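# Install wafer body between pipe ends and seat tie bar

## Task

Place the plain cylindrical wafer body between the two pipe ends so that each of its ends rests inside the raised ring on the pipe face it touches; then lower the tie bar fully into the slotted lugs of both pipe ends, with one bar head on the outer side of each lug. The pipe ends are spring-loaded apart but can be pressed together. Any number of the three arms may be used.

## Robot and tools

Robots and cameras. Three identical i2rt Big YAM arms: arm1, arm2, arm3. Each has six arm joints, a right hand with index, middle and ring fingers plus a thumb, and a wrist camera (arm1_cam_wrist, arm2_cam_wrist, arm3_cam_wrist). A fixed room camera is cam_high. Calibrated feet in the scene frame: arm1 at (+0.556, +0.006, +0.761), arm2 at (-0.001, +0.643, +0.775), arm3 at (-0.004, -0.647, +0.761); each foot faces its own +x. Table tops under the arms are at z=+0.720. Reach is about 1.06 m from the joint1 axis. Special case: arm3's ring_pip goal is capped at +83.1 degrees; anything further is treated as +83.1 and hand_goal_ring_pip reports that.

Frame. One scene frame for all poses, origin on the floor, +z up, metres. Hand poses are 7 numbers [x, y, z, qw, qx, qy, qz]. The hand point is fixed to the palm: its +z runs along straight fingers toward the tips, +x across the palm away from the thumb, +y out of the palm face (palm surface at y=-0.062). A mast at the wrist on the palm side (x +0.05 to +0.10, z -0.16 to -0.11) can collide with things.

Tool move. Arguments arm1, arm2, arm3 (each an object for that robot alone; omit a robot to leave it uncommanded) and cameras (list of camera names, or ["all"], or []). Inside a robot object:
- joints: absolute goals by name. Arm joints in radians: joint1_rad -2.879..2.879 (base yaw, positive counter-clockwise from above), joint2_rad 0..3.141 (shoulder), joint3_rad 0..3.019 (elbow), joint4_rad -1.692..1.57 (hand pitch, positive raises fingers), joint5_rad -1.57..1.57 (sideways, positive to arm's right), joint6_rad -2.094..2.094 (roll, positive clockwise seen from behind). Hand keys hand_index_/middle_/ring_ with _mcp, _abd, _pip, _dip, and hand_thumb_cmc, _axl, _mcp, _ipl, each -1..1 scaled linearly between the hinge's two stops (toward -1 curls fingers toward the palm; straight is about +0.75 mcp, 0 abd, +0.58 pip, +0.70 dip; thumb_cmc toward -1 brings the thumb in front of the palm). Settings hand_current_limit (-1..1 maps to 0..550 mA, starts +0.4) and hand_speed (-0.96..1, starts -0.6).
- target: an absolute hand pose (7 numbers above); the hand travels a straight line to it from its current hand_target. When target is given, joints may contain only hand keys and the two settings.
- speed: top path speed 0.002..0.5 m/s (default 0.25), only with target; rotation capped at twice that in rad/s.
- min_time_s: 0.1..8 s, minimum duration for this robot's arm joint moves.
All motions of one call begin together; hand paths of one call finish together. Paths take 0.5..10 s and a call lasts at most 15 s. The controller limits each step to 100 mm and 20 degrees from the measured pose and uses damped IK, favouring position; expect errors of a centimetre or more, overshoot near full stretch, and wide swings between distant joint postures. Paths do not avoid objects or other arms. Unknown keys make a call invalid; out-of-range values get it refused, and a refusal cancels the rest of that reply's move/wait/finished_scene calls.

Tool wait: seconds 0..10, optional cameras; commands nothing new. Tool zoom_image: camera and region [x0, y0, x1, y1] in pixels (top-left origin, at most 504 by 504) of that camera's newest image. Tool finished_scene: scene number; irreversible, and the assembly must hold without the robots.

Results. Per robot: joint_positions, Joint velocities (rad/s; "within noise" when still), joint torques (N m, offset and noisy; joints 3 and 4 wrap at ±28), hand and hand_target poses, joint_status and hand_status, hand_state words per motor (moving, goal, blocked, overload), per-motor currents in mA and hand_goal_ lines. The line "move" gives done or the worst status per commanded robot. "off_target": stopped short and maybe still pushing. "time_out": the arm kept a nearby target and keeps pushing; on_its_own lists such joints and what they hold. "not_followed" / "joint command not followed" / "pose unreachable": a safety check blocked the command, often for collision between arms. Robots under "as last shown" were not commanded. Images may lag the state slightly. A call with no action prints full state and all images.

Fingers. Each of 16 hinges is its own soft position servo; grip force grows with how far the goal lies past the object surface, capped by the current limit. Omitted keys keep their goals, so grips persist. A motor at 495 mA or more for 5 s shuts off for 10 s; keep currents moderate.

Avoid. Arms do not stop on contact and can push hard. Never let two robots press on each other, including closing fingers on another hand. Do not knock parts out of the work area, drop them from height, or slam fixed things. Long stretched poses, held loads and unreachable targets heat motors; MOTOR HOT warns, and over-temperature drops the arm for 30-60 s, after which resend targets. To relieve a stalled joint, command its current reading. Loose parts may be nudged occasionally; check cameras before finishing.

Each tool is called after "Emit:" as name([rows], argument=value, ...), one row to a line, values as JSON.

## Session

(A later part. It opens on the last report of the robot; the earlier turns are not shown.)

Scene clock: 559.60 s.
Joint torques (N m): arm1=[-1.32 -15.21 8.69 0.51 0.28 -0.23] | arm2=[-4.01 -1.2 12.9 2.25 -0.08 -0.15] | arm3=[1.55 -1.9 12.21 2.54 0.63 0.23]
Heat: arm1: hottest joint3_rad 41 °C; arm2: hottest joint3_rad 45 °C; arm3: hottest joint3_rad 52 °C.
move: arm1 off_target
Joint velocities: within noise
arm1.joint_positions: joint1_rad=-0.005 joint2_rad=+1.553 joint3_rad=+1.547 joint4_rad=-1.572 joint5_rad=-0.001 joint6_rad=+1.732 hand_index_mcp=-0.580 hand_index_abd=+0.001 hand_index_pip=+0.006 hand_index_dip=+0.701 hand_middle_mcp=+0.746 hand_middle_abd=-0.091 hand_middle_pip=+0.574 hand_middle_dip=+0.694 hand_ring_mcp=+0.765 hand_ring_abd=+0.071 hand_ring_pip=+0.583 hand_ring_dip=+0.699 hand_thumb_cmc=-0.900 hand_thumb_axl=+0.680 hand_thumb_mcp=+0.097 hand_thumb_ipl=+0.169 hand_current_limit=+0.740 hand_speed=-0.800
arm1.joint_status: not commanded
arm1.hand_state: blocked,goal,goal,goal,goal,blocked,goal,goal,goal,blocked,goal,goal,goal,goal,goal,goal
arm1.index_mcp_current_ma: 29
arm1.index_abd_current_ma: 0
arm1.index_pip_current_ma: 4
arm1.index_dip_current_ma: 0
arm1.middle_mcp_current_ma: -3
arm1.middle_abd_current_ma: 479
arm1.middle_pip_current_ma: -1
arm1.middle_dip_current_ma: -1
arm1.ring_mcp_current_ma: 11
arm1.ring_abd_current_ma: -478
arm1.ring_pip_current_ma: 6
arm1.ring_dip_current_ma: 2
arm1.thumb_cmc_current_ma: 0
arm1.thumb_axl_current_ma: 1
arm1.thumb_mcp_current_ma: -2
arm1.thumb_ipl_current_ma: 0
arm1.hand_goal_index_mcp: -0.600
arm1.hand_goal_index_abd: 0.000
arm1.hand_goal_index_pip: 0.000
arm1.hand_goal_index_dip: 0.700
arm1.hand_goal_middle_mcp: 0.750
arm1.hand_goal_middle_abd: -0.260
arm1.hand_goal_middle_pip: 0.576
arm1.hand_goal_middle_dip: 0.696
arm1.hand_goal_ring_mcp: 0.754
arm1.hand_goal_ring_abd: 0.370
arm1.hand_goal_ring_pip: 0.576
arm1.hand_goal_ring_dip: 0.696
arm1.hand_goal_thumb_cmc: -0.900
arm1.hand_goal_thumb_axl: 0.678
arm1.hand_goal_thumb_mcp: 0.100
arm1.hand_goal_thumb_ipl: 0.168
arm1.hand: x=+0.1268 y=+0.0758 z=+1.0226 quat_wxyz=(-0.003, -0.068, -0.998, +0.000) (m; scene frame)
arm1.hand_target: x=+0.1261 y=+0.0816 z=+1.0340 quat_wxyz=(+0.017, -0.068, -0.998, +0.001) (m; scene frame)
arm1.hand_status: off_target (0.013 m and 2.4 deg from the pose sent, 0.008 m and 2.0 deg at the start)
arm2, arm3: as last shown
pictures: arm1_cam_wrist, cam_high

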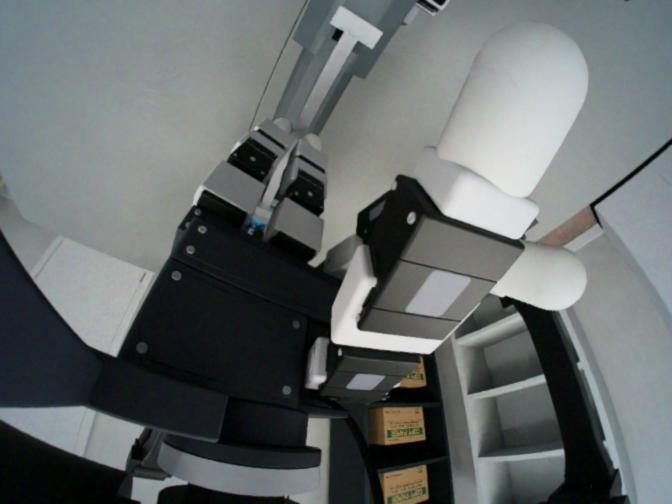

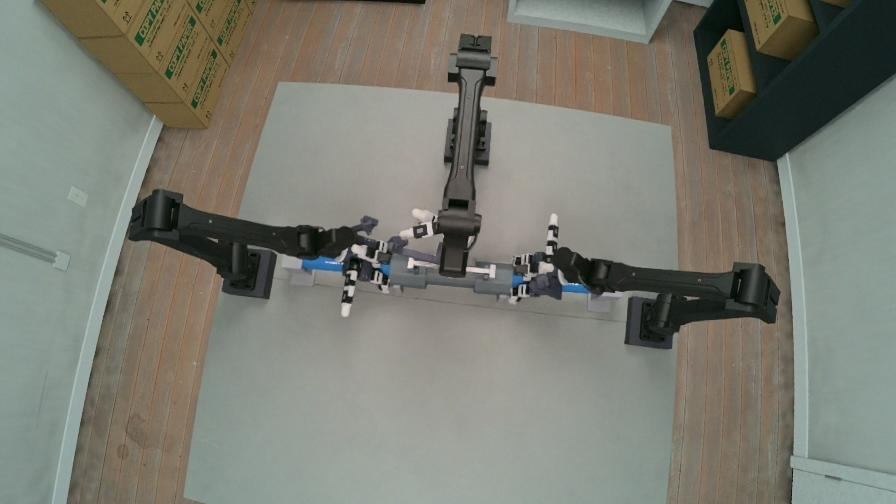

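Emit:
move(arm1={"target": [0.1230, 0.0817, 1.0345, -0.0174, 0.0680, 0.9977, -0.0012], "speed": 0.03}, cameras=["arm1_cam_wrist","cam_high"])

Emit:
zoom_image(camera="cam_high", region=[406, 252, 430, 276])

Emit:
zoom_image(camera="cam_high", region=[476, 260, 500, 284])

Emit:
zoom_image(camera="arm1_cam_wrist", region=[320, 5, 390, 65])

Scene clock: 565.40 s.
Joint torques (N m): arm1=[-1.14 -14.51 9.5 0.46 0.28 -0.22] | arm2=[-4.01 -1.26 12.89 2.25 -0.07 -0.15] | arm3=[1.67 -1.61 12.1 2.84 0.66 0.25]
Heat: arm1: hottest joint3_rad 40 °C; arm2: hottest joint3_rad 45 °C; arm3: hottest joint3_rad 52 °C.
move: arm1 off_target
Joint velocities: within noise
arm1.joint_positions: joint1_rad=-0.005 joint2_rad=+1.553 joint3_rad=+1.547 joint4_rad=-1.572 joint5_rad=-0.001 joint6_rad=+1.732 hand_index_mcp=-0.580 hand_index_abd=+0.001 hand_index_pip=+0.006 hand_index_dip=+0.701 hand_middle_mcp=+0.746 hand_middle_abd=-0.091 hand_middle_pip=+0.574 hand_middle_dip=+0.694 hand_ring_mcp=+0.765 hand_ring_abd=+0.071 hand_ring_pip=+0.583 hand_ring_dip=+0.699 hand_thumb_cmc=-0.900 hand_thumb_axl=+0.680 hand_thumb_mcp=+0.097 hand_thumb_ipl=+0.169 hand_current_limit=+0.740 hand_speed=-0.800
arm1.joint_status: not commanded
arm1.hand_state: blocked,goal,goal,goal,goal,blocked,goal,goal,goal,blocked,goal,goal,goal,goal,goal,goal
arm1.index_mcp_current_ma: 29
arm1.index_abd_current_ma: 0
arm1.index_pip_current_ma: 4
arm1.index_dip_current_ma: 0
arm1.middle_mcp_current_ma: -3
arm1.middle_abd_current_ma: 478
arm1.middle_pip_current_ma: -1
arm1.middle_dip_current_ma: -1
arm1.ring_mcp_current_ma: 11
arm1.ring_abd_current_ma: -478
arm1.ring_pip_current_ma: 6
arm1.ring_dip_current_ma: 2
arm1.thumb_cmc_current_ma: 0
arm1.thumb_axl_current_ma: 1
arm1.thumb_mcp_current_ma: -2
arm1.thumb_ipl_current_ma: 0
arm1.hand_goal_index_mcp: -0.600
arm1.hand_goal_index_abd: 0.000
arm1.hand_goal_index_pip: 0.000
arm1.hand_goal_index_dip: 0.700
arm1.hand_goal_middle_mcp: 0.750
arm1.hand_goal_middle_abd: -0.260
arm1.hand_goal_middle_pip: 0.576
arm1.hand_goal_middle_dip: 0.696
arm1.hand_goal_ring_mcp: 0.754
arm1.hand_goal_ring_abd: 0.370
arm1.hand_goal_ring_pip: 0.576
arm1.hand_goal_ring_dip: 0.696
arm1.hand_goal_thumb_cmc: -0.900
arm1.hand_goal_thumb_axl: 0.678
arm1.hand_goal_thumb_mcp: 0.100
arm1.hand_goal_thumb_ipl: 0.168
arm1.hand: x=+0.1268 y=+0.0758 z=+1.0226 quat_wxyz=(-0.003, -0.068, -0.998, +0.000) (m; scene frame)
arm1.hand_target: x=+0.1232 y=+0.0816 z=+1.0345 quat_wxyz=(+0.017, -0.068, -0.998, +0.001) (m; scene frame)
arm1.hand_status: off_target (0.014 m and 2.4 deg from the pose sent, 0.014 m and 2.4 deg at the start)
arm2, arm3: as last shown
pictures: arm1_cam_wrist, cam_high

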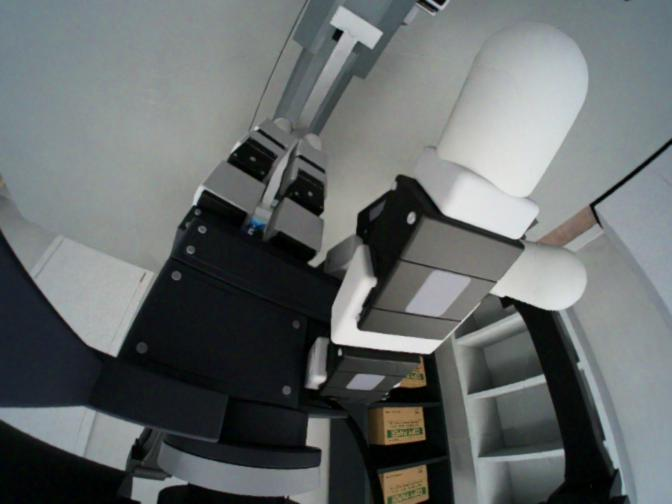

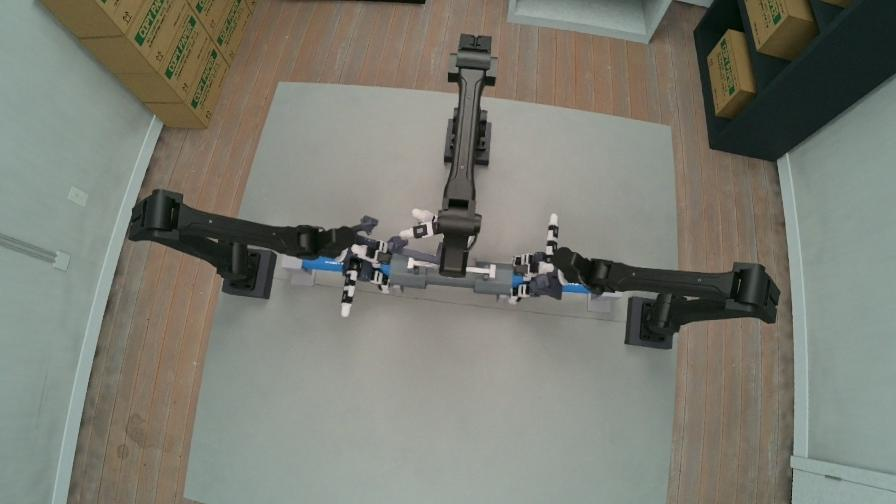

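Scaled by 21.000 from the camera's 896x504 image, which has a finer 1280x720 frame.

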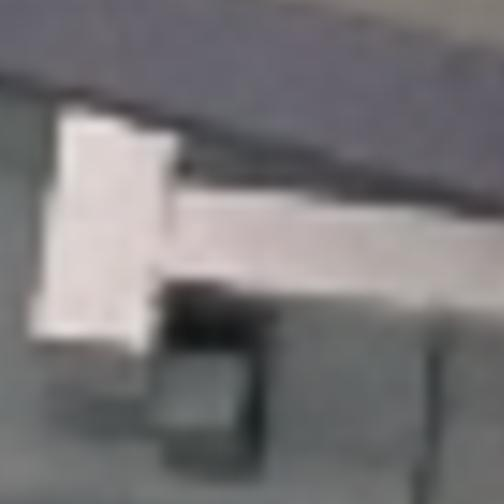

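Scaled by 21.000 from the camera's 896x504 image, which has a finer 1280x720 frame.

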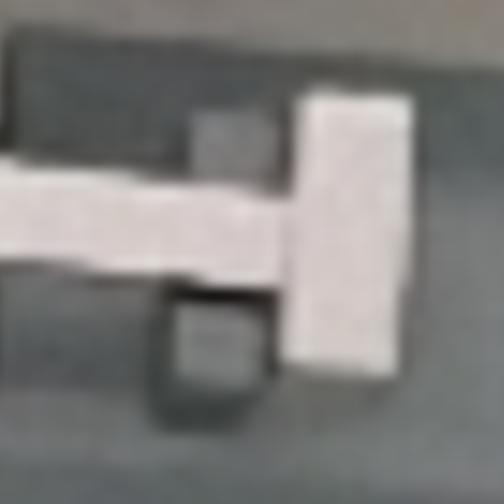

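Scaled by 7.200 from the camera's 672x504 image, which has a finer 960x720 frame.

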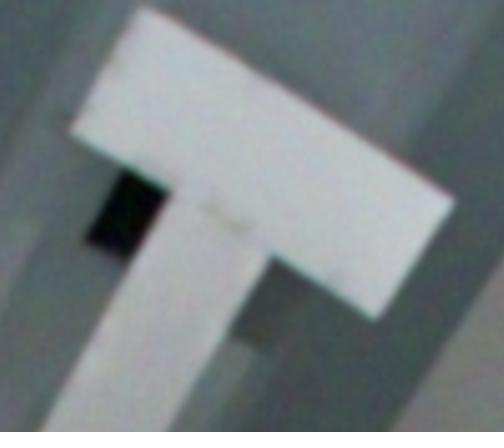

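Emit:
move(arm1={"target": [0.1105, 0.0817, 1.0450, -0.0174, 0.0680, 0.9977, -0.0012], "speed": 0.04})

Emit:
move(arm1={"target": [0.1240, 0.0817, 1.0340, -0.0174, 0.0680, 0.9977, -0.0012], "speed": 0.03}, cameras=["arm1_cam_wrist","cam_high"])

Emit:
zoom_image(camera="cam_high", region=[406, 252, 430, 276])

Emit:
zoom_image(camera="cam_high", region=[476, 260, 500, 284])

Emit:
zoom_image(camera="arm1_cam_wrist", region=[320, 5, 390, 65])

Scene clock: 568.27 s.
Joint torques (N m): arm1=[-1.32 -12.1 12.71 -0.44 0.34 -0.23] | arm2=[-4.01 -1.26 12.9 2.25 -0.08 -0.15] | arm3=[2.02 -1.55 12.11 2.45 0.63 0.27]
Heat: arm1: hottest joint3_rad 40 °C; arm2: hottest joint3_rad 45 °C; arm3: hottest joint3_rad 52 °C.
move: arm1 off_target
Joint velocities: within noise
arm1.joint_positions: joint1_rad=-0.005 joint2_rad=+1.553 joint3_rad=+1.571 joint4_rad=-1.584 joint5_rad=-0.003 joint6_rad=+1.732 hand_index_mcp=-0.580 hand_index_abd=+0.001 hand_index_pip=+0.006 hand_index_dip=+0.701 hand_middle_mcp=+0.748 hand_middle_abd=-0.091 hand_middle_pip=+0.574 hand_middle_dip=+0.694 hand_ring_mcp=+0.767 hand_ring_abd=+0.071 hand_ring_pip=+0.584 hand_ring_dip=+0.699 hand_thumb_cmc=-0.900 hand_thumb_axl=+0.680 hand_thumb_mcp=+0.097 hand_thumb_ipl=+0.169 hand_current_limit=+0.740 hand_speed=-0.800
arm1.joint_status: not commanded
arm1.hand_state: blocked,goal,goal,goal,goal,blocked,goal,goal,goal,blocked,goal,goal,goal,goal,goal,goal
arm1.index_mcp_current_ma: 29
arm1.index_abd_current_ma: 0
arm1.index_pip_current_ma: 4
arm1.index_dip_current_ma: 0
arm1.middle_mcp_current_ma: -1
arm1.middle_abd_current_ma: 478
arm1.middle_pip_current_ma: -1
arm1.middle_dip_current_ma: -1
arm1.ring_mcp_current_ma: 15
arm1.ring_abd_current_ma: -478
arm1.ring_pip_current_ma: 6
arm1.ring_dip_current_ma: 2
arm1.thumb_cmc_current_ma: 0
arm1.thumb_axl_current_ma: 1
arm1.thumb_mcp_current_ma: -2
arm1.thumb_ipl_current_ma: 0
arm1.hand_goal_index_mcp: -0.600
arm1.hand_goal_index_abd: 0.000
arm1.hand_goal_index_pip: 0.000
arm1.hand_goal_index_dip: 0.700
arm1.hand_goal_middle_mcp: 0.750
arm1.hand_goal_middle_abd: -0.260
arm1.hand_goal_middle_pip: 0.576
arm1.hand_goal_middle_dip: 0.696
arm1.hand_goal_ring_mcp: 0.754
arm1.hand_goal_ring_abd: 0.370
arm1.hand_goal_ring_pip: 0.576
arm1.hand_goal_ring_dip: 0.696
arm1.hand_goal_thumb_cmc: -0.900
arm1.hand_goal_thumb_axl: 0.678
arm1.hand_goal_thumb_mcp: 0.100
arm1.hand_goal_thumb_ipl: 0.168
arm1.hand: x=+0.1238 y=+0.0754 z=+1.0311 quat_wxyz=(+0.003, -0.068, -0.998, +0.002) (m; scene frame)
arm1.hand_target: x=+0.1113 y=+0.0816 z=+1.0449 quat_wxyz=(+0.018, -0.068, -0.998, +0.001) (m; scene frame)
arm1.hand_status: off_target (0.020 m and 1.7 deg from the pose sent, 0.028 m and 2.4 deg at the start)
arm2, arm3: as last shown
pictures: none

Scene clock: 569.33 s.
Joint torques (N m): arm1=[-1.26 -14.45 8.76 0.55 0.29 -0.22] | arm2=[-4.07 -1.2 12.9 2.25 -0.07 -0.15] | arm3=[2.55 -1.79 12.19 2.66 0.7 0.22]
Heat: arm1: hottest joint3_rad 40 °C; arm2: hottest joint3_rad 45 °C; arm3: hottest joint3_rad 52 °C.
move: arm1 off_target
Joint velocities: within noise
arm1.joint_positions: joint1_rad=-0.005 joint2_rad=+1.553 joint3_rad=+1.553 joint4_rad=-1.573 joint5_rad=-0.002 joint6_rad=+1.732 hand_index_mcp=-0.580 hand_index_abd=+0.001 hand_index_pip=+0.006 hand_index_dip=+0.701 hand_middle_mcp=+0.747 hand_middle_abd=-0.091 hand_middle_pip=+0.574 hand_middle_dip=+0.694 hand_ring_mcp=+0.766 hand_ring_abd=+0.071 hand_ring_pip=+0.584 hand_ring_dip=+0.699 hand_thumb_cmc=-0.900 hand_thumb_axl=+0.680 hand_thumb_mcp=+0.097 hand_thumb_ipl=+0.169 hand_current_limit=+0.740 hand_speed=-0.800
arm1.joint_status: not commanded
arm1.hand_state: blocked,goal,goal,goal,goal,blocked,goal,goal,goal,blocked,goal,goal,goal,goal,goal,goal
arm1.index_mcp_current_ma: 29
arm1.index_abd_current_ma: 0
arm1.index_pip_current_ma: 4
arm1.index_dip_current_ma: 0
arm1.middle_mcp_current_ma: -2
arm1.middle_abd_current_ma: 478
arm1.middle_pip_current_ma: -1
arm1.middle_dip_current_ma: -1
arm1.ring_mcp_current_ma: 14
arm1.ring_abd_current_ma: -478
arm1.ring_pip_current_ma: 6
arm1.ring_dip_current_ma: 2
arm1.thumb_cmc_current_ma: 0
arm1.thumb_axl_current_ma: 1
arm1.thumb_mcp_current_ma: -2
arm1.thumb_ipl_current_ma: 0
arm1.hand_goal_index_mcp: -0.600
arm1.hand_goal_index_abd: 0.000
arm1.hand_goal_index_pip: 0.000
arm1.hand_goal_index_dip: 0.700
arm1.hand_goal_middle_mcp: 0.750
arm1.hand_goal_middle_abd: -0.260
arm1.hand_goal_middle_pip: 0.576
arm1.hand_goal_middle_dip: 0.696
arm1.hand_goal_ring_mcp: 0.754
arm1.hand_goal_ring_abd: 0.370
arm1.hand_goal_ring_pip: 0.576
arm1.hand_goal_ring_dip: 0.696
arm1.hand_goal_thumb_cmc: -0.900
arm1.hand_goal_thumb_axl: 0.678
arm1.hand_goal_thumb_mcp: 0.100
arm1.hand_goal_thumb_ipl: 0.168
arm1.hand: x=+0.1256 y=+0.0757 z=+1.0244 quat_wxyz=(-0.001, -0.068, -0.998, +0.001) (m; scene frame)
arm1.hand_target: x=+0.1242 y=+0.0816 z=+1.0340 quat_wxyz=(+0.017, -0.068, -0.998, +0.001) (m; scene frame)
arm1.hand_status: off_target (0.011 m and 2.1 deg from the pose sent, 0.007 m and 1.7 deg at the start)
arm2, arm3: as last shown
pictures: arm1_cam_wrist, cam_high

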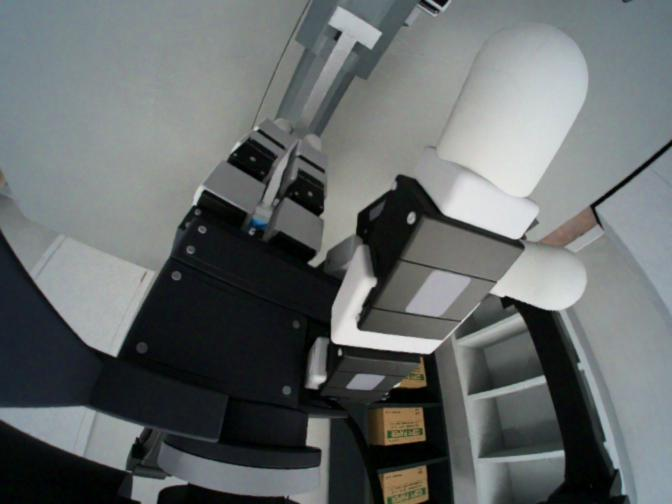

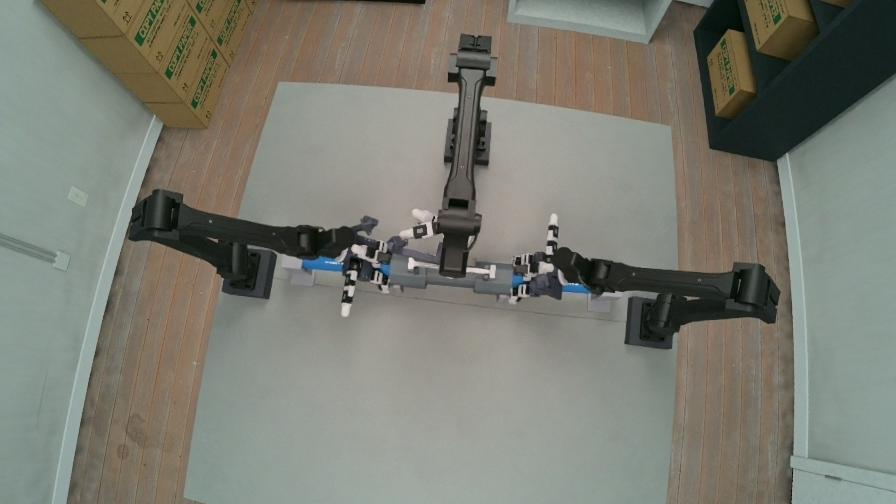

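Scaled by 21.000 from the camera's 896x504 image, which has a finer 1280x720 frame.

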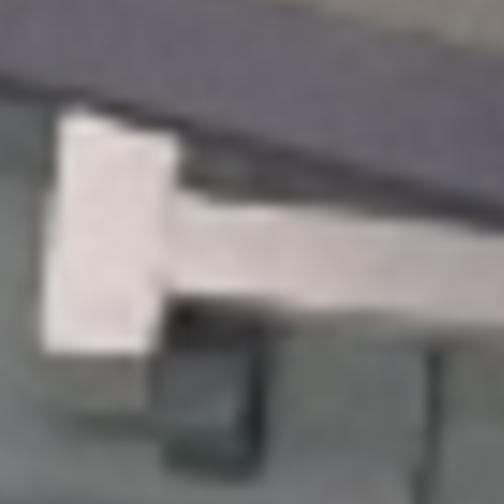

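Scaled by 21.000 from the camera's 896x504 image, which has a finer 1280x720 frame.

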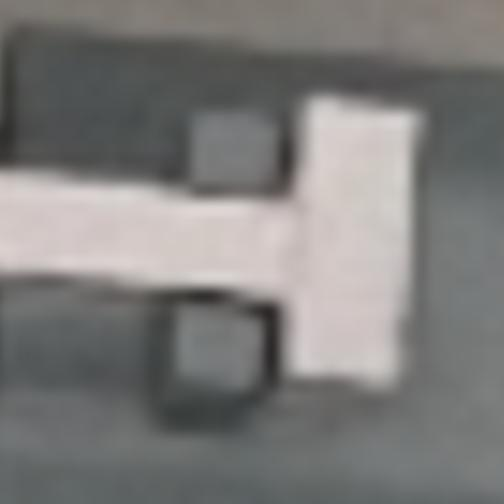

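Scaled by 7.200 from the camera's 672x504 image, which has a finer 960x720 frame.

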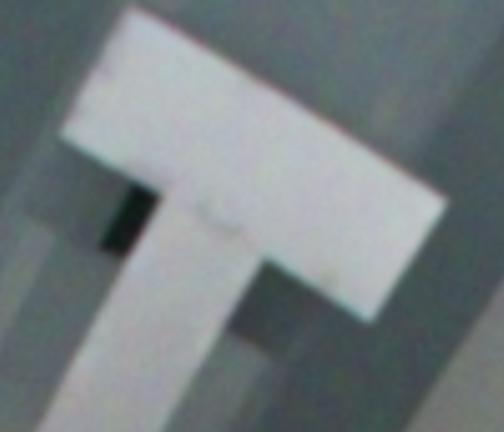

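Emit:
move(arm1={"target": [0.1090, 0.0817, 1.0450, -0.0174, 0.0680, 0.9977, -0.0012], "speed": 0.04})

Emit:
move(arm1={"target": [0.1224, 0.0817, 1.0340, -0.0174, 0.0680, 0.9977, -0.0012], "speed": 0.03}, cameras=["arm1_cam_wrist","cam_high"])

Emit:
zoom_image(camera="cam_high", region=[406, 252, 430, 276])

Emit:
zoom_image(camera="cam_high", region=[476, 260, 500, 284])

Emit:
zoom_image(camera="arm1_cam_wrist", region=[320, 5, 390, 65])

Scene clock: 572.93 s.
Joint torques (N m): arm1=[-1.2 -12.28 12.74 -0.43 0.34 -0.22] | arm2=[-4.01 -1.2 12.9 2.25 -0.07 -0.15] | arm3=[1.96 -0.97 12.19 2.61 0.68 0.27]
Heat: arm1: hottest joint3_rad 40 °C; arm2: hottest joint3_rad 45 °C; arm3: hottest joint3_rad 53 °C.
move: arm1 off_target
Joint velocities: within noise
arm1.joint_positions: joint1_rad=-0.005 joint2_rad=+1.557 joint3_rad=+1.575 joint4_rad=-1.586 joint5_rad=-0.003 joint6_rad=+1.732 hand_index_mcp=-0.580 hand_index_abd=+0.001 hand_index_pip=+0.006 hand_index_dip=+0.701 hand_middle_mcp=+0.747 hand_middle_abd=-0.091 hand_middle_pip=+0.574 hand_middle_dip=+0.694 hand_ring_mcp=+0.767 hand_ring_abd=+0.071 hand_ring_pip=+0.584 hand_ring_dip=+0.699 hand_thumb_cmc=-0.900 hand_thumb_axl=+0.680 hand_thumb_mcp=+0.097 hand_thumb_ipl=+0.169 hand_current_limit=+0.740 hand_speed=-0.800
arm1.joint_status: not commanded
arm1.hand_state: blocked,goal,goal,goal,goal,blocked,goal,goal,goal,blocked,goal,goal,goal,goal,goal,goal
arm1.index_mcp_current_ma: 29
arm1.index_abd_current_ma: 0
arm1.index_pip_current_ma: 4
arm1.index_dip_current_ma: 0
arm1.middle_mcp_current_ma: -1
arm1.middle_abd_current_ma: 478
arm1.middle_pip_current_ma: -1
arm1.middle_dip_current_ma: -1
arm1.ring_mcp_current_ma: 14
arm1.ring_abd_current_ma: -478
arm1.ring_pip_current_ma: 6
arm1.ring_dip_current_ma: 2
arm1.thumb_cmc_current_ma: 0
arm1.thumb_axl_current_ma: 1
arm1.thumb_mcp_current_ma: -2
arm1.thumb_ipl_current_ma: 0
arm1.hand_goal_index_mcp: -0.600
arm1.hand_goal_index_abd: 0.000
arm1.hand_goal_index_pip: 0.000
arm1.hand_goal_index_dip: 0.700
arm1.hand_goal_middle_mcp: 0.750
arm1.hand_goal_middle_abd: -0.260
arm1.hand_goal_middle_pip: 0.576
arm1.hand_goal_middle_dip: 0.696
arm1.hand_goal_ring_mcp: 0.754
arm1.hand_goal_ring_abd: 0.370
arm1.hand_goal_ring_pip: 0.576
arm1.hand_goal_ring_dip: 0.696
arm1.hand_goal_thumb_cmc: -0.900
arm1.hand_goal_thumb_axl: 0.678
arm1.hand_goal_thumb_mcp: 0.100
arm1.hand_goal_thumb_ipl: 0.168
arm1.hand: x=+0.1229 y=+0.0754 z=+1.0308 quat_wxyz=(+0.002, -0.068, -0.998, +0.002) (m; scene frame)
arm1.hand_target: x=+0.1099 y=+0.0815 z=+1.0449 quat_wxyz=(+0.018, -0.068, -0.998, +0.001) (m; scene frame)
arm1.hand_status: off_target (0.021 m and 1.8 deg from the pose sent, 0.027 m and 2.1 deg at the start)
arm2, arm3: as last shown
pictures: none

Scene clock: 573.97 s.
Joint torques (N m): arm1=[-1.44 -14.86 8.73 0.57 0.3 -0.22] | arm2=[-4.07 -1.26 12.89 2.26 -0.08 -0.15] | arm3=[1.32 -1.44 12.05 2.56 0.66 0.22]
Heat: arm1: hottest joint3_rad 40 °C; arm2: hottest joint3_rad 45 °C; arm3: hottest joint3_rad 53 °C.
move: arm1 off_target
Joint velocities: within noise
arm1.joint_positions: joint1_rad=-0.006 joint2_rad=+1.557 joint3_rad=+1.558 joint4_rad=-1.573 joint5_rad=-0.002 joint6_rad=+1.732 hand_index_mcp=-0.580 hand_index_abd=+0.001 hand_index_pip=+0.006 hand_index_dip=+0.701 hand_middle_mcp=+0.746 hand_middle_abd=-0.091 hand_middle_pip=+0.574 hand_middle_dip=+0.694 hand_ring_mcp=+0.766 hand_ring_abd=+0.071 hand_ring_pip=+0.584 hand_ring_dip=+0.699 hand_thumb_cmc=-0.900 hand_thumb_axl=+0.680 hand_thumb_mcp=+0.097 hand_thumb_ipl=+0.169 hand_current_limit=+0.740 hand_speed=-0.800
arm1.joint_status: not commanded
arm1.hand_state: blocked,goal,goal,goal,goal,blocked,goal,goal,goal,blocked,goal,goal,goal,goal,goal,goal
arm1.index_mcp_current_ma: 29
arm1.index_abd_current_ma: 0
arm1.index_pip_current_ma: 4
arm1.index_dip_current_ma: 0
arm1.middle_mcp_current_ma: -2
arm1.middle_abd_current_ma: 478
arm1.middle_pip_current_ma: -1
arm1.middle_dip_current_ma: -1
arm1.ring_mcp_current_ma: 13
arm1.ring_abd_current_ma: -478
arm1.ring_pip_current_ma: 6
arm1.ring_dip_current_ma: 2
arm1.thumb_cmc_current_ma: 0
arm1.thumb_axl_current_ma: 1
arm1.thumb_mcp_current_ma: -2
arm1.thumb_ipl_current_ma: 0
arm1.hand_goal_index_mcp: -0.600
arm1.hand_goal_index_abd: 0.000
arm1.hand_goal_index_pip: 0.000
arm1.hand_goal_index_dip: 0.700
arm1.hand_goal_middle_mcp: 0.750
arm1.hand_goal_middle_abd: -0.260
arm1.hand_goal_middle_pip: 0.576
arm1.hand_goal_middle_dip: 0.696
arm1.hand_goal_ring_mcp: 0.754
arm1.hand_goal_ring_abd: 0.370
arm1.hand_goal_ring_pip: 0.576
arm1.hand_goal_ring_dip: 0.696
arm1.hand_goal_thumb_cmc: -0.900
arm1.hand_goal_thumb_axl: 0.678
arm1.hand_goal_thumb_mcp: 0.100
arm1.hand_goal_thumb_ipl: 0.168
arm1.hand: x=+0.1240 y=+0.0758 z=+1.0246 quat_wxyz=(-0.001, -0.068, -0.998, +0.001) (m; scene frame)
arm1.hand_target: x=+0.1226 y=+0.0817 z=+1.0340 quat_wxyz=(+0.017, -0.068, -0.998, +0.001) (m; scene frame)
arm1.hand_status: off_target (0.011 m and 2.1 deg from the pose sent, 0.007 m and 1.8 deg at the start)
arm2, arm3: as last shown
pictures: arm1_cam_wrist, cam_high

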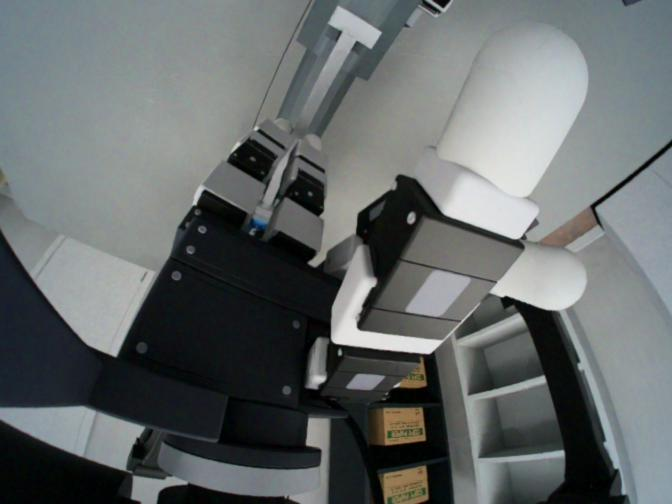

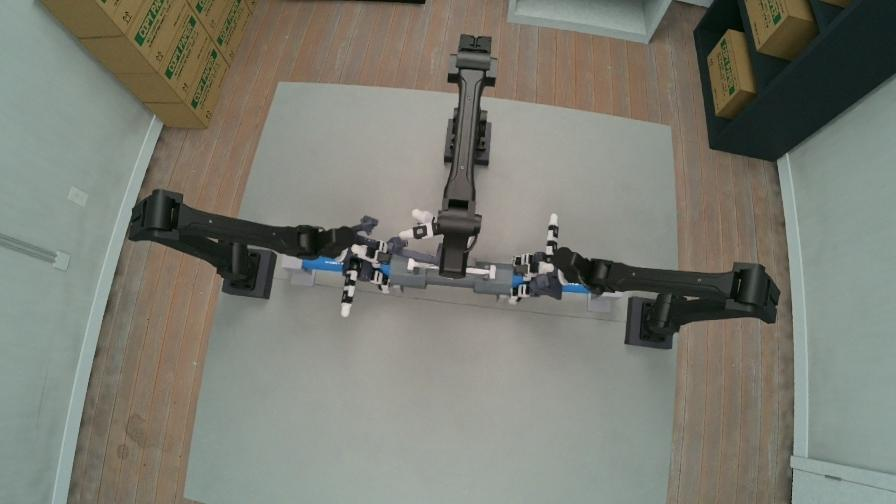

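Scaled by 21.000 from the camera's 896x504 image, which has a finer 1280x720 frame.

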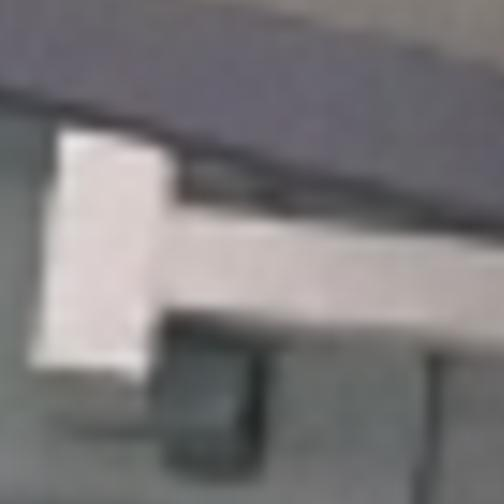

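Scaled by 21.000 from the camera's 896x504 image, which has a finer 1280x720 frame.

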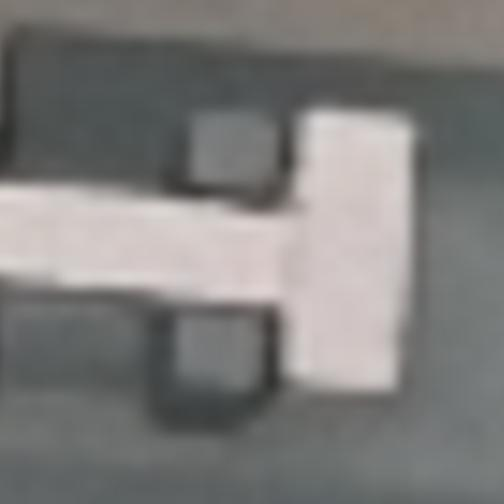

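Scaled by 7.200 from the camera's 672x504 image, which has a finer 960x720 frame.

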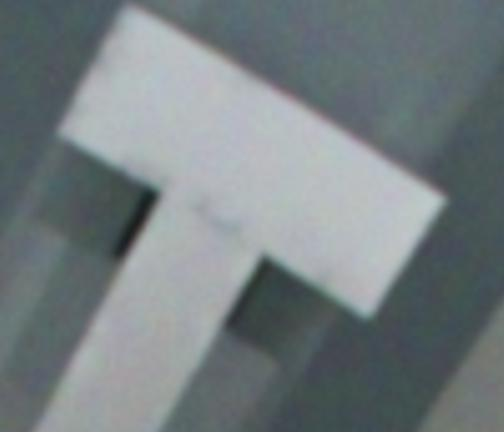

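Emit:
move(arm1={"target": [0.1214, 0.0817, 1.0270, -0.0174, 0.0680, 0.9977, -0.0012], "speed": 0.03}, cameras=["arm1_cam_wrist","cam_high"])

Emit:
zoom_image(camera="cam_high", region=[406, 252, 430, 276])

Emit:
zoom_image(camera="cam_high", region=[476, 260, 500, 284])

Emit:
zoom_image(camera="arm1_cam_wrist", region=[320, 5, 390, 65])

Scene clock: 576.67 s.
Joint torques (N m): arm1=[-1.26 -14.68 8.21 0.66 0.27 -0.22] | arm2=[-4.07 -1.26 12.89 2.26 -0.08 -0.15] | arm3=[2.02 -2.67 12.07 2.63 0.67 0.22]
Heat: arm1: hottest joint3_rad 40 °C; arm2: hottest joint3_rad 45 °C; arm3: hottest joint3_rad 53 °C.
move: arm1 done
Joint velocities: within noise
arm1.joint_positions: joint1_rad=-0.006 joint2_rad=+1.557 joint3_rad=+1.549 joint4_rad=-1.557 joint5_rad=-0.001 joint6_rad=+1.732 hand_index_mcp=-0.580 hand_index_abd=+0.001 hand_index_pip=+0.006 hand_index_dip=+0.701 hand_middle_mcp=+0.746 hand_middle_abd=-0.091 hand_middle_pip=+0.574 hand_middle_dip=+0.694 hand_ring_mcp=+0.766 hand_ring_abd=+0.071 hand_ring_pip=+0.584 hand_ring_dip=+0.699 hand_thumb_cmc=-0.900 hand_thumb_axl=+0.680 hand_thumb_mcp=+0.097 hand_thumb_ipl=+0.169 hand_current_limit=+0.740 hand_speed=-0.800
arm1.joint_status: not commanded
arm1.hand_state: blocked,goal,goal,goal,goal,blocked,goal,goal,goal,blocked,goal,goal,goal,goal,goal,goal
arm1.index_mcp_current_ma: 29
arm1.index_abd_current_ma: 0
arm1.index_pip_current_ma: 4
arm1.index_dip_current_ma: 0
arm1.middle_mcp_current_ma: -3
arm1.middle_abd_current_ma: 478
arm1.middle_pip_current_ma: -1
arm1.middle_dip_current_ma: -1
arm1.ring_mcp_current_ma: 13
arm1.ring_abd_current_ma: -478
arm1.ring_pip_current_ma: 6
arm1.ring_dip_current_ma: 2
arm1.thumb_cmc_current_ma: 0
arm1.thumb_axl_current_ma: 1
arm1.thumb_mcp_current_ma: -2
arm1.thumb_ipl_current_ma: 0
arm1.hand_goal_index_mcp: -0.600
arm1.hand_goal_index_abd: 0.000
arm1.hand_goal_index_pip: 0.000
arm1.hand_goal_index_dip: 0.700
arm1.hand_goal_middle_mcp: 0.750
arm1.hand_goal_middle_abd: -0.260
arm1.hand_goal_middle_pip: 0.576
arm1.hand_goal_middle_dip: 0.696
arm1.hand_goal_ring_mcp: 0.754
arm1.hand_goal_ring_abd: 0.370
arm1.hand_goal_ring_pip: 0.576
arm1.hand_goal_ring_dip: 0.696
arm1.hand_goal_thumb_cmc: -0.900
arm1.hand_goal_thumb_axl: 0.678
arm1.hand_goal_thumb_mcp: 0.100
arm1.hand_goal_thumb_ipl: 0.168
arm1.hand: x=+0.1223 y=+0.0758 z=+1.0209 quat_wxyz=(+0.003, -0.068, -0.998, +0.001) (m; scene frame)
arm1.hand_target: x=+0.1215 y=+0.0816 z=+1.0270 quat_wxyz=(+0.017, -0.068, -0.998, +0.001) (m; scene frame)
arm1.hand_status: done (0.009 m and 1.7 deg from the pose sent, 0.007 m and 2.1 deg at the start)
arm2, arm3: as last shown
pictures: arm1_cam_wrist, cam_high

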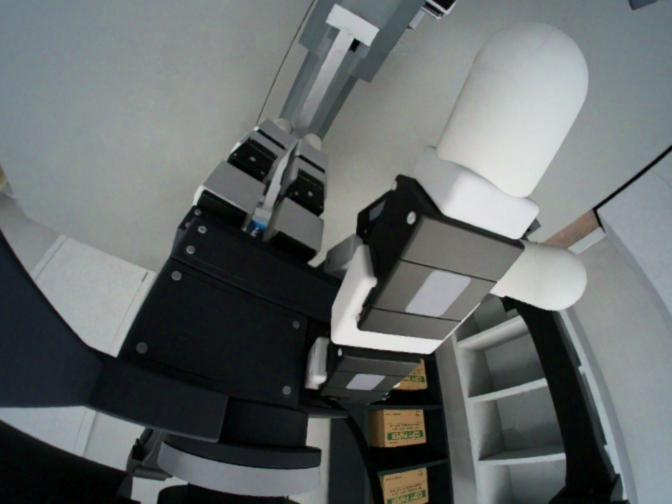

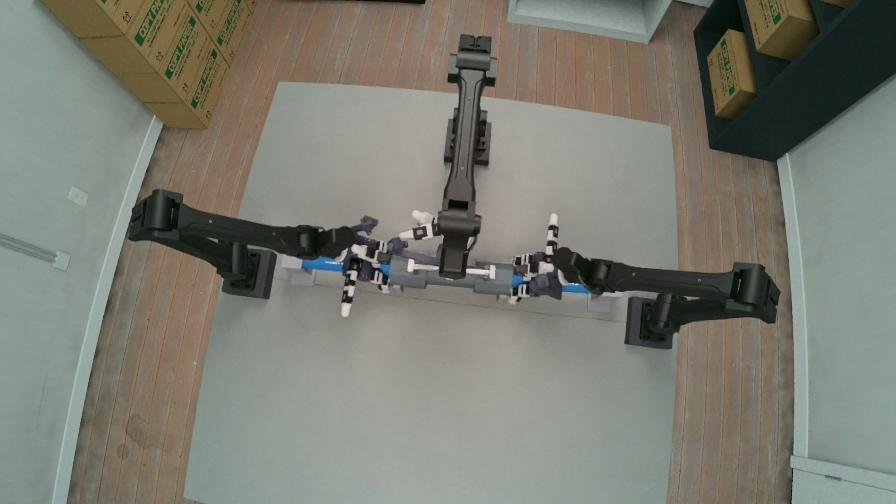

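Scaled by 21.000 from the camera's 896x504 image, which has a finer 1280x720 frame.

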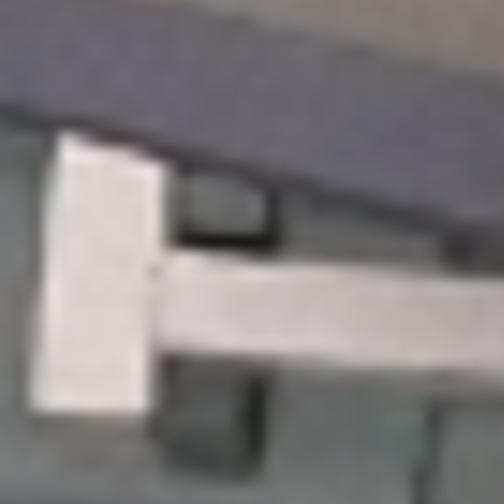

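Scaled by 21.000 from the camera's 896x504 image, which has a finer 1280x720 frame.

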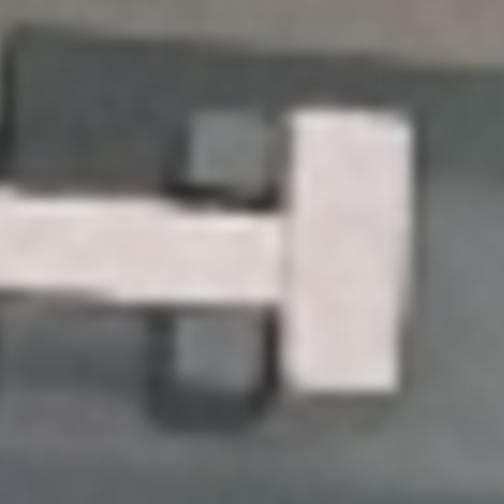

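Scaled by 7.200 from the camera's 672x504 image, which has a finer 960x720 frame.

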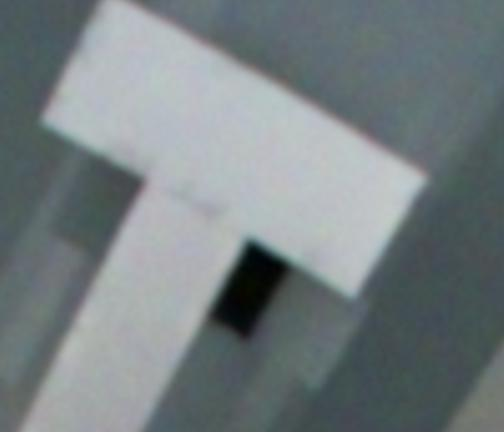

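Emit:
move(arm1={"target": [0.1265, 0.0817, 1.0240, -0.0174, 0.0680, 0.9977, -0.0012], "speed": 0.01}, cameras=["arm1_cam_wrist","cam_high"])

Emit:
zoom_image(camera="cam_high", region=[406, 252, 430, 276])

Emit:
zoom_image(camera="arm1_cam_wrist", region=[320, 5, 390, 65])

Scene clock: 579.50 s.
Joint torques (N m): arm1=[-1.32 -14.39 8.59 0.42 0.26 -0.23] | arm2=[-4.01 -1.2 12.92 2.26 -0.07 -0.14] | arm3=[2.02 -1.08 12.33 2.58 0.64 0.25]
Heat: arm1: hottest joint3_rad 40 °C; arm2: hottest joint3_rad 45 °C; arm3: hottest joint3_rad 53 °C.
move: arm1 done
Joint velocities: within noise
arm1.joint_positions: joint1_rad=-0.006 joint2_rad=+1.542 joint3_rad=+1.521 joint4_rad=-1.542 joint5_rad=-0.001 joint6_rad=+1.732 hand_index_mcp=-0.580 hand_index_abd=+0.001 hand_index_pip=+0.006 hand_index_dip=+0.701 hand_middle_mcp=+0.745 hand_middle_abd=-0.091 hand_middle_pip=+0.574 hand_middle_dip=+0.694 hand_ring_mcp=+0.765 hand_ring_abd=+0.071 hand_ring_pip=+0.584 hand_ring_dip=+0.699 hand_thumb_cmc=-0.900 hand_thumb_axl=+0.680 hand_thumb_mcp=+0.097 hand_thumb_ipl=+0.169 hand_current_limit=+0.740 hand_speed=-0.800
arm1.joint_status: not commanded
arm1.hand_state: blocked,goal,goal,goal,goal,blocked,goal,goal,goal,blocked,goal,goal,goal,goal,goal,goal
arm1.index_mcp_current_ma: 29
arm1.index_abd_current_ma: 0
arm1.index_pip_current_ma: 4
arm1.index_dip_current_ma: 0
arm1.middle_mcp_current_ma: -3
arm1.middle_abd_current_ma: 479
arm1.middle_pip_current_ma: -1
arm1.middle_dip_current_ma: -1
arm1.ring_mcp_current_ma: 12
arm1.ring_abd_current_ma: -478
arm1.ring_pip_current_ma: 6
arm1.ring_dip_current_ma: 2
arm1.thumb_cmc_current_ma: 0
arm1.thumb_axl_current_ma: 1
arm1.thumb_mcp_current_ma: -2
arm1.thumb_ipl_current_ma: 0
arm1.hand_goal_index_mcp: -0.600
arm1.hand_goal_index_abd: 0.000
arm1.hand_goal_index_pip: 0.000
arm1.hand_goal_index_dip: 0.700
arm1.hand_goal_middle_mcp: 0.750
arm1.hand_goal_middle_abd: -0.260
arm1.hand_goal_middle_pip: 0.576
arm1.hand_goal_middle_dip: 0.696
arm1.hand_goal_ring_mcp: 0.754
arm1.hand_goal_ring_abd: 0.370
arm1.hand_goal_ring_pip: 0.576
arm1.hand_goal_ring_dip: 0.696
arm1.hand_goal_thumb_cmc: -0.900
arm1.hand_goal_thumb_axl: 0.678
arm1.hand_goal_thumb_mcp: 0.100
arm1.hand_goal_thumb_ipl: 0.168
arm1.hand: x=+0.1274 y=+0.0759 z=+1.0167 quat_wxyz=(+0.004, -0.068, -0.998, +0.001) (m; scene frame)
arm1.hand_target: x=+0.1267 y=+0.0816 z=+1.0240 quat_wxyz=(+0.017, -0.068, -0.998, +0.001) (m; scene frame)
arm1.hand_status: done (0.009 m and 1.5 deg from the pose sent, 0.008 m and 1.7 deg at the start)
arm2.joint_positions: joint1_rad=+0.193 joint2_rad=+1.394 joint3_rad=+0.544 joint4_rad=+0.128 joint5_rad=+0.158 joint6_rad=+0.132 hand_index_mcp=+1.000 hand_index_abd=+0.169 hand_index_pip=+0.997 hand_index_dip=+0.997 hand_middle_mcp=-0.998 hand_middle_abd=+0.000 hand_middle_pip=+0.001 hand_middle_dip=+0.696 hand_ring_mcp=+1.000 hand_ring_abd=-0.164 hand_ring_pip=+1.000 hand_ring_dip=+0.997 hand_thumb_cmc=+0.720 hand_thumb_axl=+0.677 hand_thumb_mcp=+0.225 hand_thumb_ipl=+0.168 hand_current_limit=+0.400 hand_speed=-0.600
arm2.joint_status: not commanded
arm2.hand_state: goal,goal,goal,goal,goal,goal,goal,goal,goal,goal,goal,goal,goal,goal,goal,goal
arm2.index_mcp_current_ma: 1
arm2.index_abd_current_ma: -4
arm2.index_pip_current_ma: -9
arm2.index_dip_current_ma: -10
arm2.middle_mcp_current_ma: 7
arm2.middle_abd_current_ma: 1
arm2.middle_pip_current_ma: 4
arm2.middle_dip_current_ma: 0
arm2.ring_mcp_current_ma: 1
arm2.ring_abd_current_ma: 17
arm2.ring_pip_current_ma: 0
arm2.ring_dip_current_ma: -9
arm2.thumb_cmc_current_ma: 21
arm2.thumb_axl_current_ma: -2
arm2.thumb_mcp_current_ma: -4
arm2.thumb_ipl_current_ma: -1
arm2.hand_goal_index_mcp: 1.000
arm2.hand_goal_index_abd: 0.170
arm2.hand_goal_index_pip: 1.000
arm2.hand_goal_index_dip: 1.000
arm2.hand_goal_middle_mcp: -1.000
arm2.hand_goal_middle_abd: 0.000
arm2.hand_goal_middle_pip: 0.000
arm2.hand_goal_middle_dip: 0.696
arm2.hand_goal_ring_mcp: 1.000
arm2.hand_goal_ring_abd: -0.170
arm2.hand_goal_ring_pip: 1.000
arm2.hand_goal_ring_dip: 1.000
arm2.hand_goal_thumb_cmc: 0.714
arm2.hand_goal_thumb_axl: 0.678
arm2.hand_goal_thumb_mcp: 0.226
arm2.hand_goal_thumb_ipl: 0.168
arm2.hand: x=+0.0518 y=+0.1349 z=+0.9082 quat_wxyz=(+0.419, +0.908, +0.008, +0.004) (m; scene frame)
arm2.hand_target: x=+0.0473 y=+0.1072 z=+0.9081 quat_wxyz=(+0.422, +0.906, +0.004, +0.002) (m; scene frame)
arm2.hand_status: not commanded
arm3.joint_positions: joint1_rad=-0.203 joint2_rad=+1.334 joint3_rad=+0.541 joint4_rad=+0.063 joint5_rad=-0.195 joint6_rad=-0.168 hand_index_mcp=+1.000 hand_index_abd=+0.170 hand_index_pip=+0.998 hand_index_dip=+0.997 hand_middle_mcp=-0.997 hand_middle_abd=+0.001 hand_middle_pip=+0.002 hand_middle_dip=+0.696 hand_ring_mcp=+1.001 hand_ring_abd=-0.161 hand_ring_pip=+0.998 hand_ring_dip=+0.997 hand_thumb_cmc=+0.721 hand_thumb_axl=+0.677 hand_thumb_mcp=+0.225 hand_thumb_ipl=+0.168 hand_current_limit=+0.400 hand_speed=-0.600
arm3.joint_status: not commanded
arm3.hand_state: goal,goal,goal,goal,goal,goal,goal,goal,goal,goal,goal,goal,goal,goal,goal,goal
arm3.index_mcp_current_ma: 0
arm3.index_abd_current_ma: 0
arm3.index_pip_current_ma: 0
arm3.index_dip_current_ma: 0
arm3.middle_mcp_current_ma: 0
arm3.middle_abd_current_ma: 0
arm3.middle_pip_current_ma: 0
arm3.middle_dip_current_ma: 0
arm3.ring_mcp_current_ma: 0
arm3.ring_abd_current_ma: 2
arm3.ring_pip_current_ma: 0
arm3.ring_dip_current_ma: 0
arm3.thumb_cmc_current_ma: 2
arm3.thumb_axl_current_ma: 0
arm3.thumb_mcp_current_ma: 0
arm3.thumb_ipl_current_ma: 0
arm3.hand_goal_index_mcp: 1.000
arm3.hand_goal_index_abd: 0.170
arm3.hand_goal_index_pip: 1.000
arm3.hand_goal_index_dip: 1.000
arm3.hand_goal_middle_mcp: -1.000
arm3.hand_goal_middle_abd: 0.000
arm3.hand_goal_middle_pip: 0.000
arm3.hand_goal_middle_dip: 0.696
arm3.hand_goal_ring_mcp: 1.000
arm3.hand_goal_ring_abd: -0.170
arm3.hand_goal_ring_pip: 1.000
arm3.hand_goal_ring_dip: 1.000
arm3.hand_goal_thumb_cmc: 0.714
arm3.hand_goal_thumb_axl: 0.678
arm3.hand_goal_thumb_mcp: 0.226
arm3.hand_goal_thumb_ipl: 0.168
arm3.hand: x=+0.0942 y=-0.1475 z=+0.9082 quat_wxyz=(-0.001, -0.006, +0.908, +0.418) (m; scene frame)
arm3.hand_target: x=+0.0930 y=-0.1168 z=+0.9082 quat_wxyz=(-0.002, -0.004, +0.906, +0.422) (m; scene frame)
arm3.hand_status: not commanded
pictures: arm1_cam_wrist, cam_high

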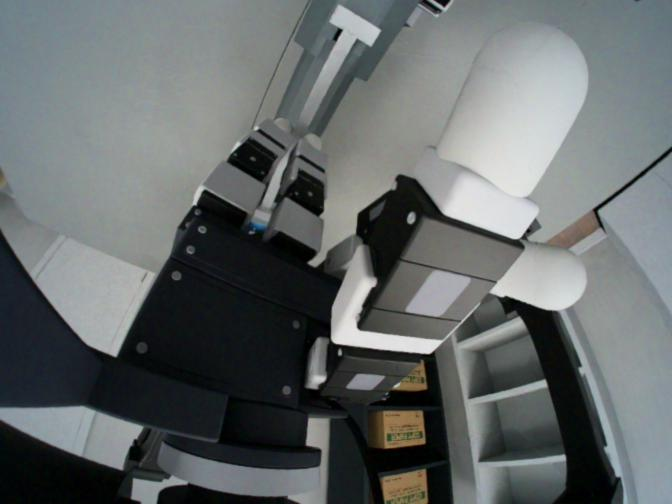

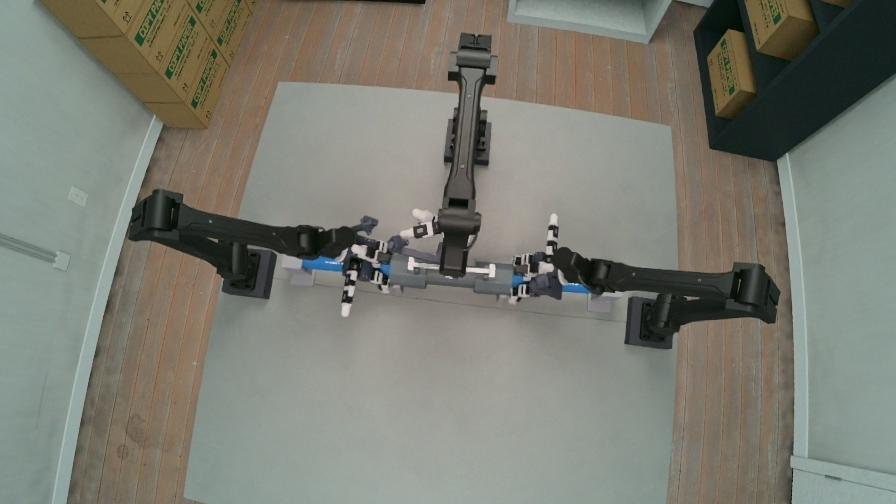

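Scaled by 21.000 from the camera's 896x504 image, which has a finer 1280x720 frame.

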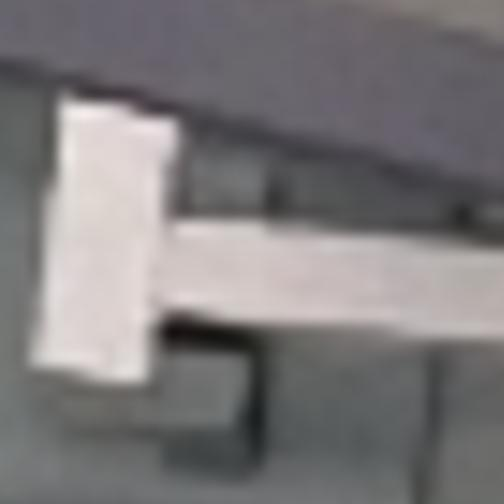

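Scaled by 7.200 from the camera's 672x504 image, which has a finer 960x720 frame.

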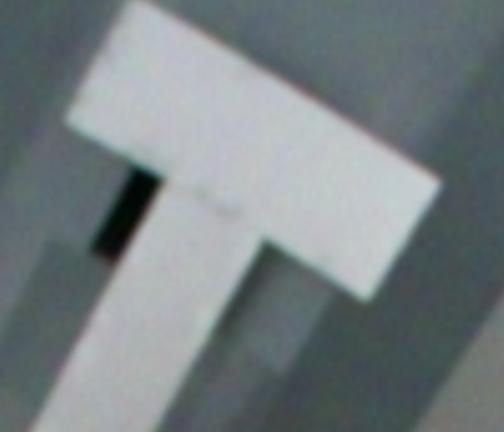

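Emit:
move(arm1={"target": [0.1225, 0.0817, 1.022, -0.0174, 0.0680, 0.9977, -0.0012], "speed": 0.01}, cameras=["cam_high","arm1_cam_wrist"])

Scene clock: 584.70 s.
Joint torques (N m): arm1=[-1.26 -13.51 9.1 0.55 0.26 -0.22] | arm2=[-4.01 -1.2 12.9 2.25 -0.07 -0.15] | arm3=[1.96 -1.67 12.08 2.54 0.67 0.17]
Heat: arm1: hottest joint3_rad 40 °C; arm2: hottest joint3_rad 45 °C; arm3: hottest joint3_rad 53 °C.
move: arm1 done
Joint velocities: within noise
arm1.joint_positions: joint1_rad=-0.006 joint2_rad=+1.542 joint3_rad=+1.521 joint4_rad=-1.542 joint5_rad=-0.001 joint6_rad=+1.732 hand_index_mcp=-0.580 hand_index_abd=+0.001 hand_index_pip=+0.006 hand_index_dip=+0.701 hand_middle_mcp=+0.745 hand_middle_abd=-0.091 hand_middle_pip=+0.574 hand_middle_dip=+0.694 hand_ring_mcp=+0.765 hand_ring_abd=+0.071 hand_ring_pip=+0.584 hand_ring_dip=+0.699 hand_thumb_cmc=-0.900 hand_thumb_axl=+0.680 hand_thumb_mcp=+0.097 hand_thumb_ipl=+0.169 hand_current_limit=+0.740 hand_speed=-0.800
arm1.joint_status: not commanded
arm1.hand_state: blocked,goal,goal,goal,goal,blocked,goal,goal,goal,blocked,goal,goal,goal,goal,goal,goal
arm1.index_mcp_current_ma: 29
arm1.index_abd_current_ma: 0
arm1.index_pip_current_ma: 4
arm1.index_dip_current_ma: 0
arm1.middle_mcp_current_ma: -3
arm1.middle_abd_current_ma: 478
arm1.middle_pip_current_ma: -1
arm1.middle_dip_current_ma: -1
arm1.ring_mcp_current_ma: 12
arm1.ring_abd_current_ma: -478
arm1.ring_pip_current_ma: 6
arm1.ring_dip_current_ma: 2
arm1.thumb_cmc_current_ma: 0
arm1.thumb_axl_current_ma: 1
arm1.thumb_mcp_current_ma: -2
arm1.thumb_ipl_current_ma: 0
arm1.hand_goal_index_mcp: -0.600
arm1.hand_goal_index_abd: 0.000
arm1.hand_goal_index_pip: 0.000
arm1.hand_goal_index_dip: 0.700
arm1.hand_goal_middle_mcp: 0.750
arm1.hand_goal_middle_abd: -0.260
arm1.hand_goal_middle_pip: 0.576
arm1.hand_goal_middle_dip: 0.696
arm1.hand_goal_ring_mcp: 0.754
arm1.hand_goal_ring_abd: 0.370
arm1.hand_goal_ring_pip: 0.576
arm1.hand_goal_ring_dip: 0.696
arm1.hand_goal_thumb_cmc: -0.900
arm1.hand_goal_thumb_axl: 0.678
arm1.hand_goal_thumb_mcp: 0.100
arm1.hand_goal_thumb_ipl: 0.168
arm1.hand: x=+0.1274 y=+0.0759 z=+1.0167 quat_wxyz=(+0.004, -0.068, -0.998, +0.001) (m; scene frame)
arm1.hand_target: x=+0.1227 y=+0.0816 z=+1.0220 quat_wxyz=(+0.017, -0.068, -0.998, +0.001) (m; scene frame)
arm1.hand_status: done (0.009 m and 1.5 deg from the pose sent, 0.009 m and 1.5 deg at the start)
arm2, arm3: as last shown
pictures: arm1_cam_wrist, cam_high

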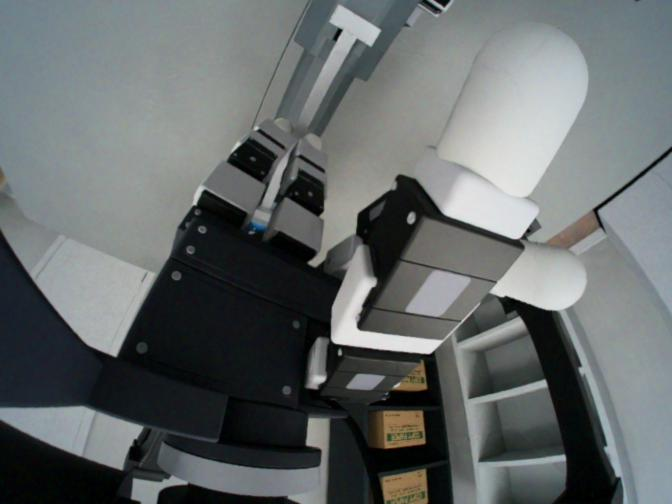

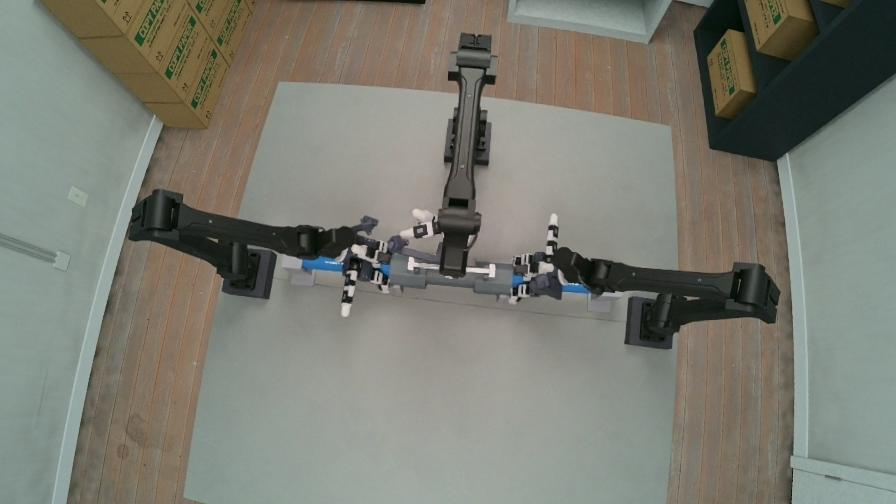

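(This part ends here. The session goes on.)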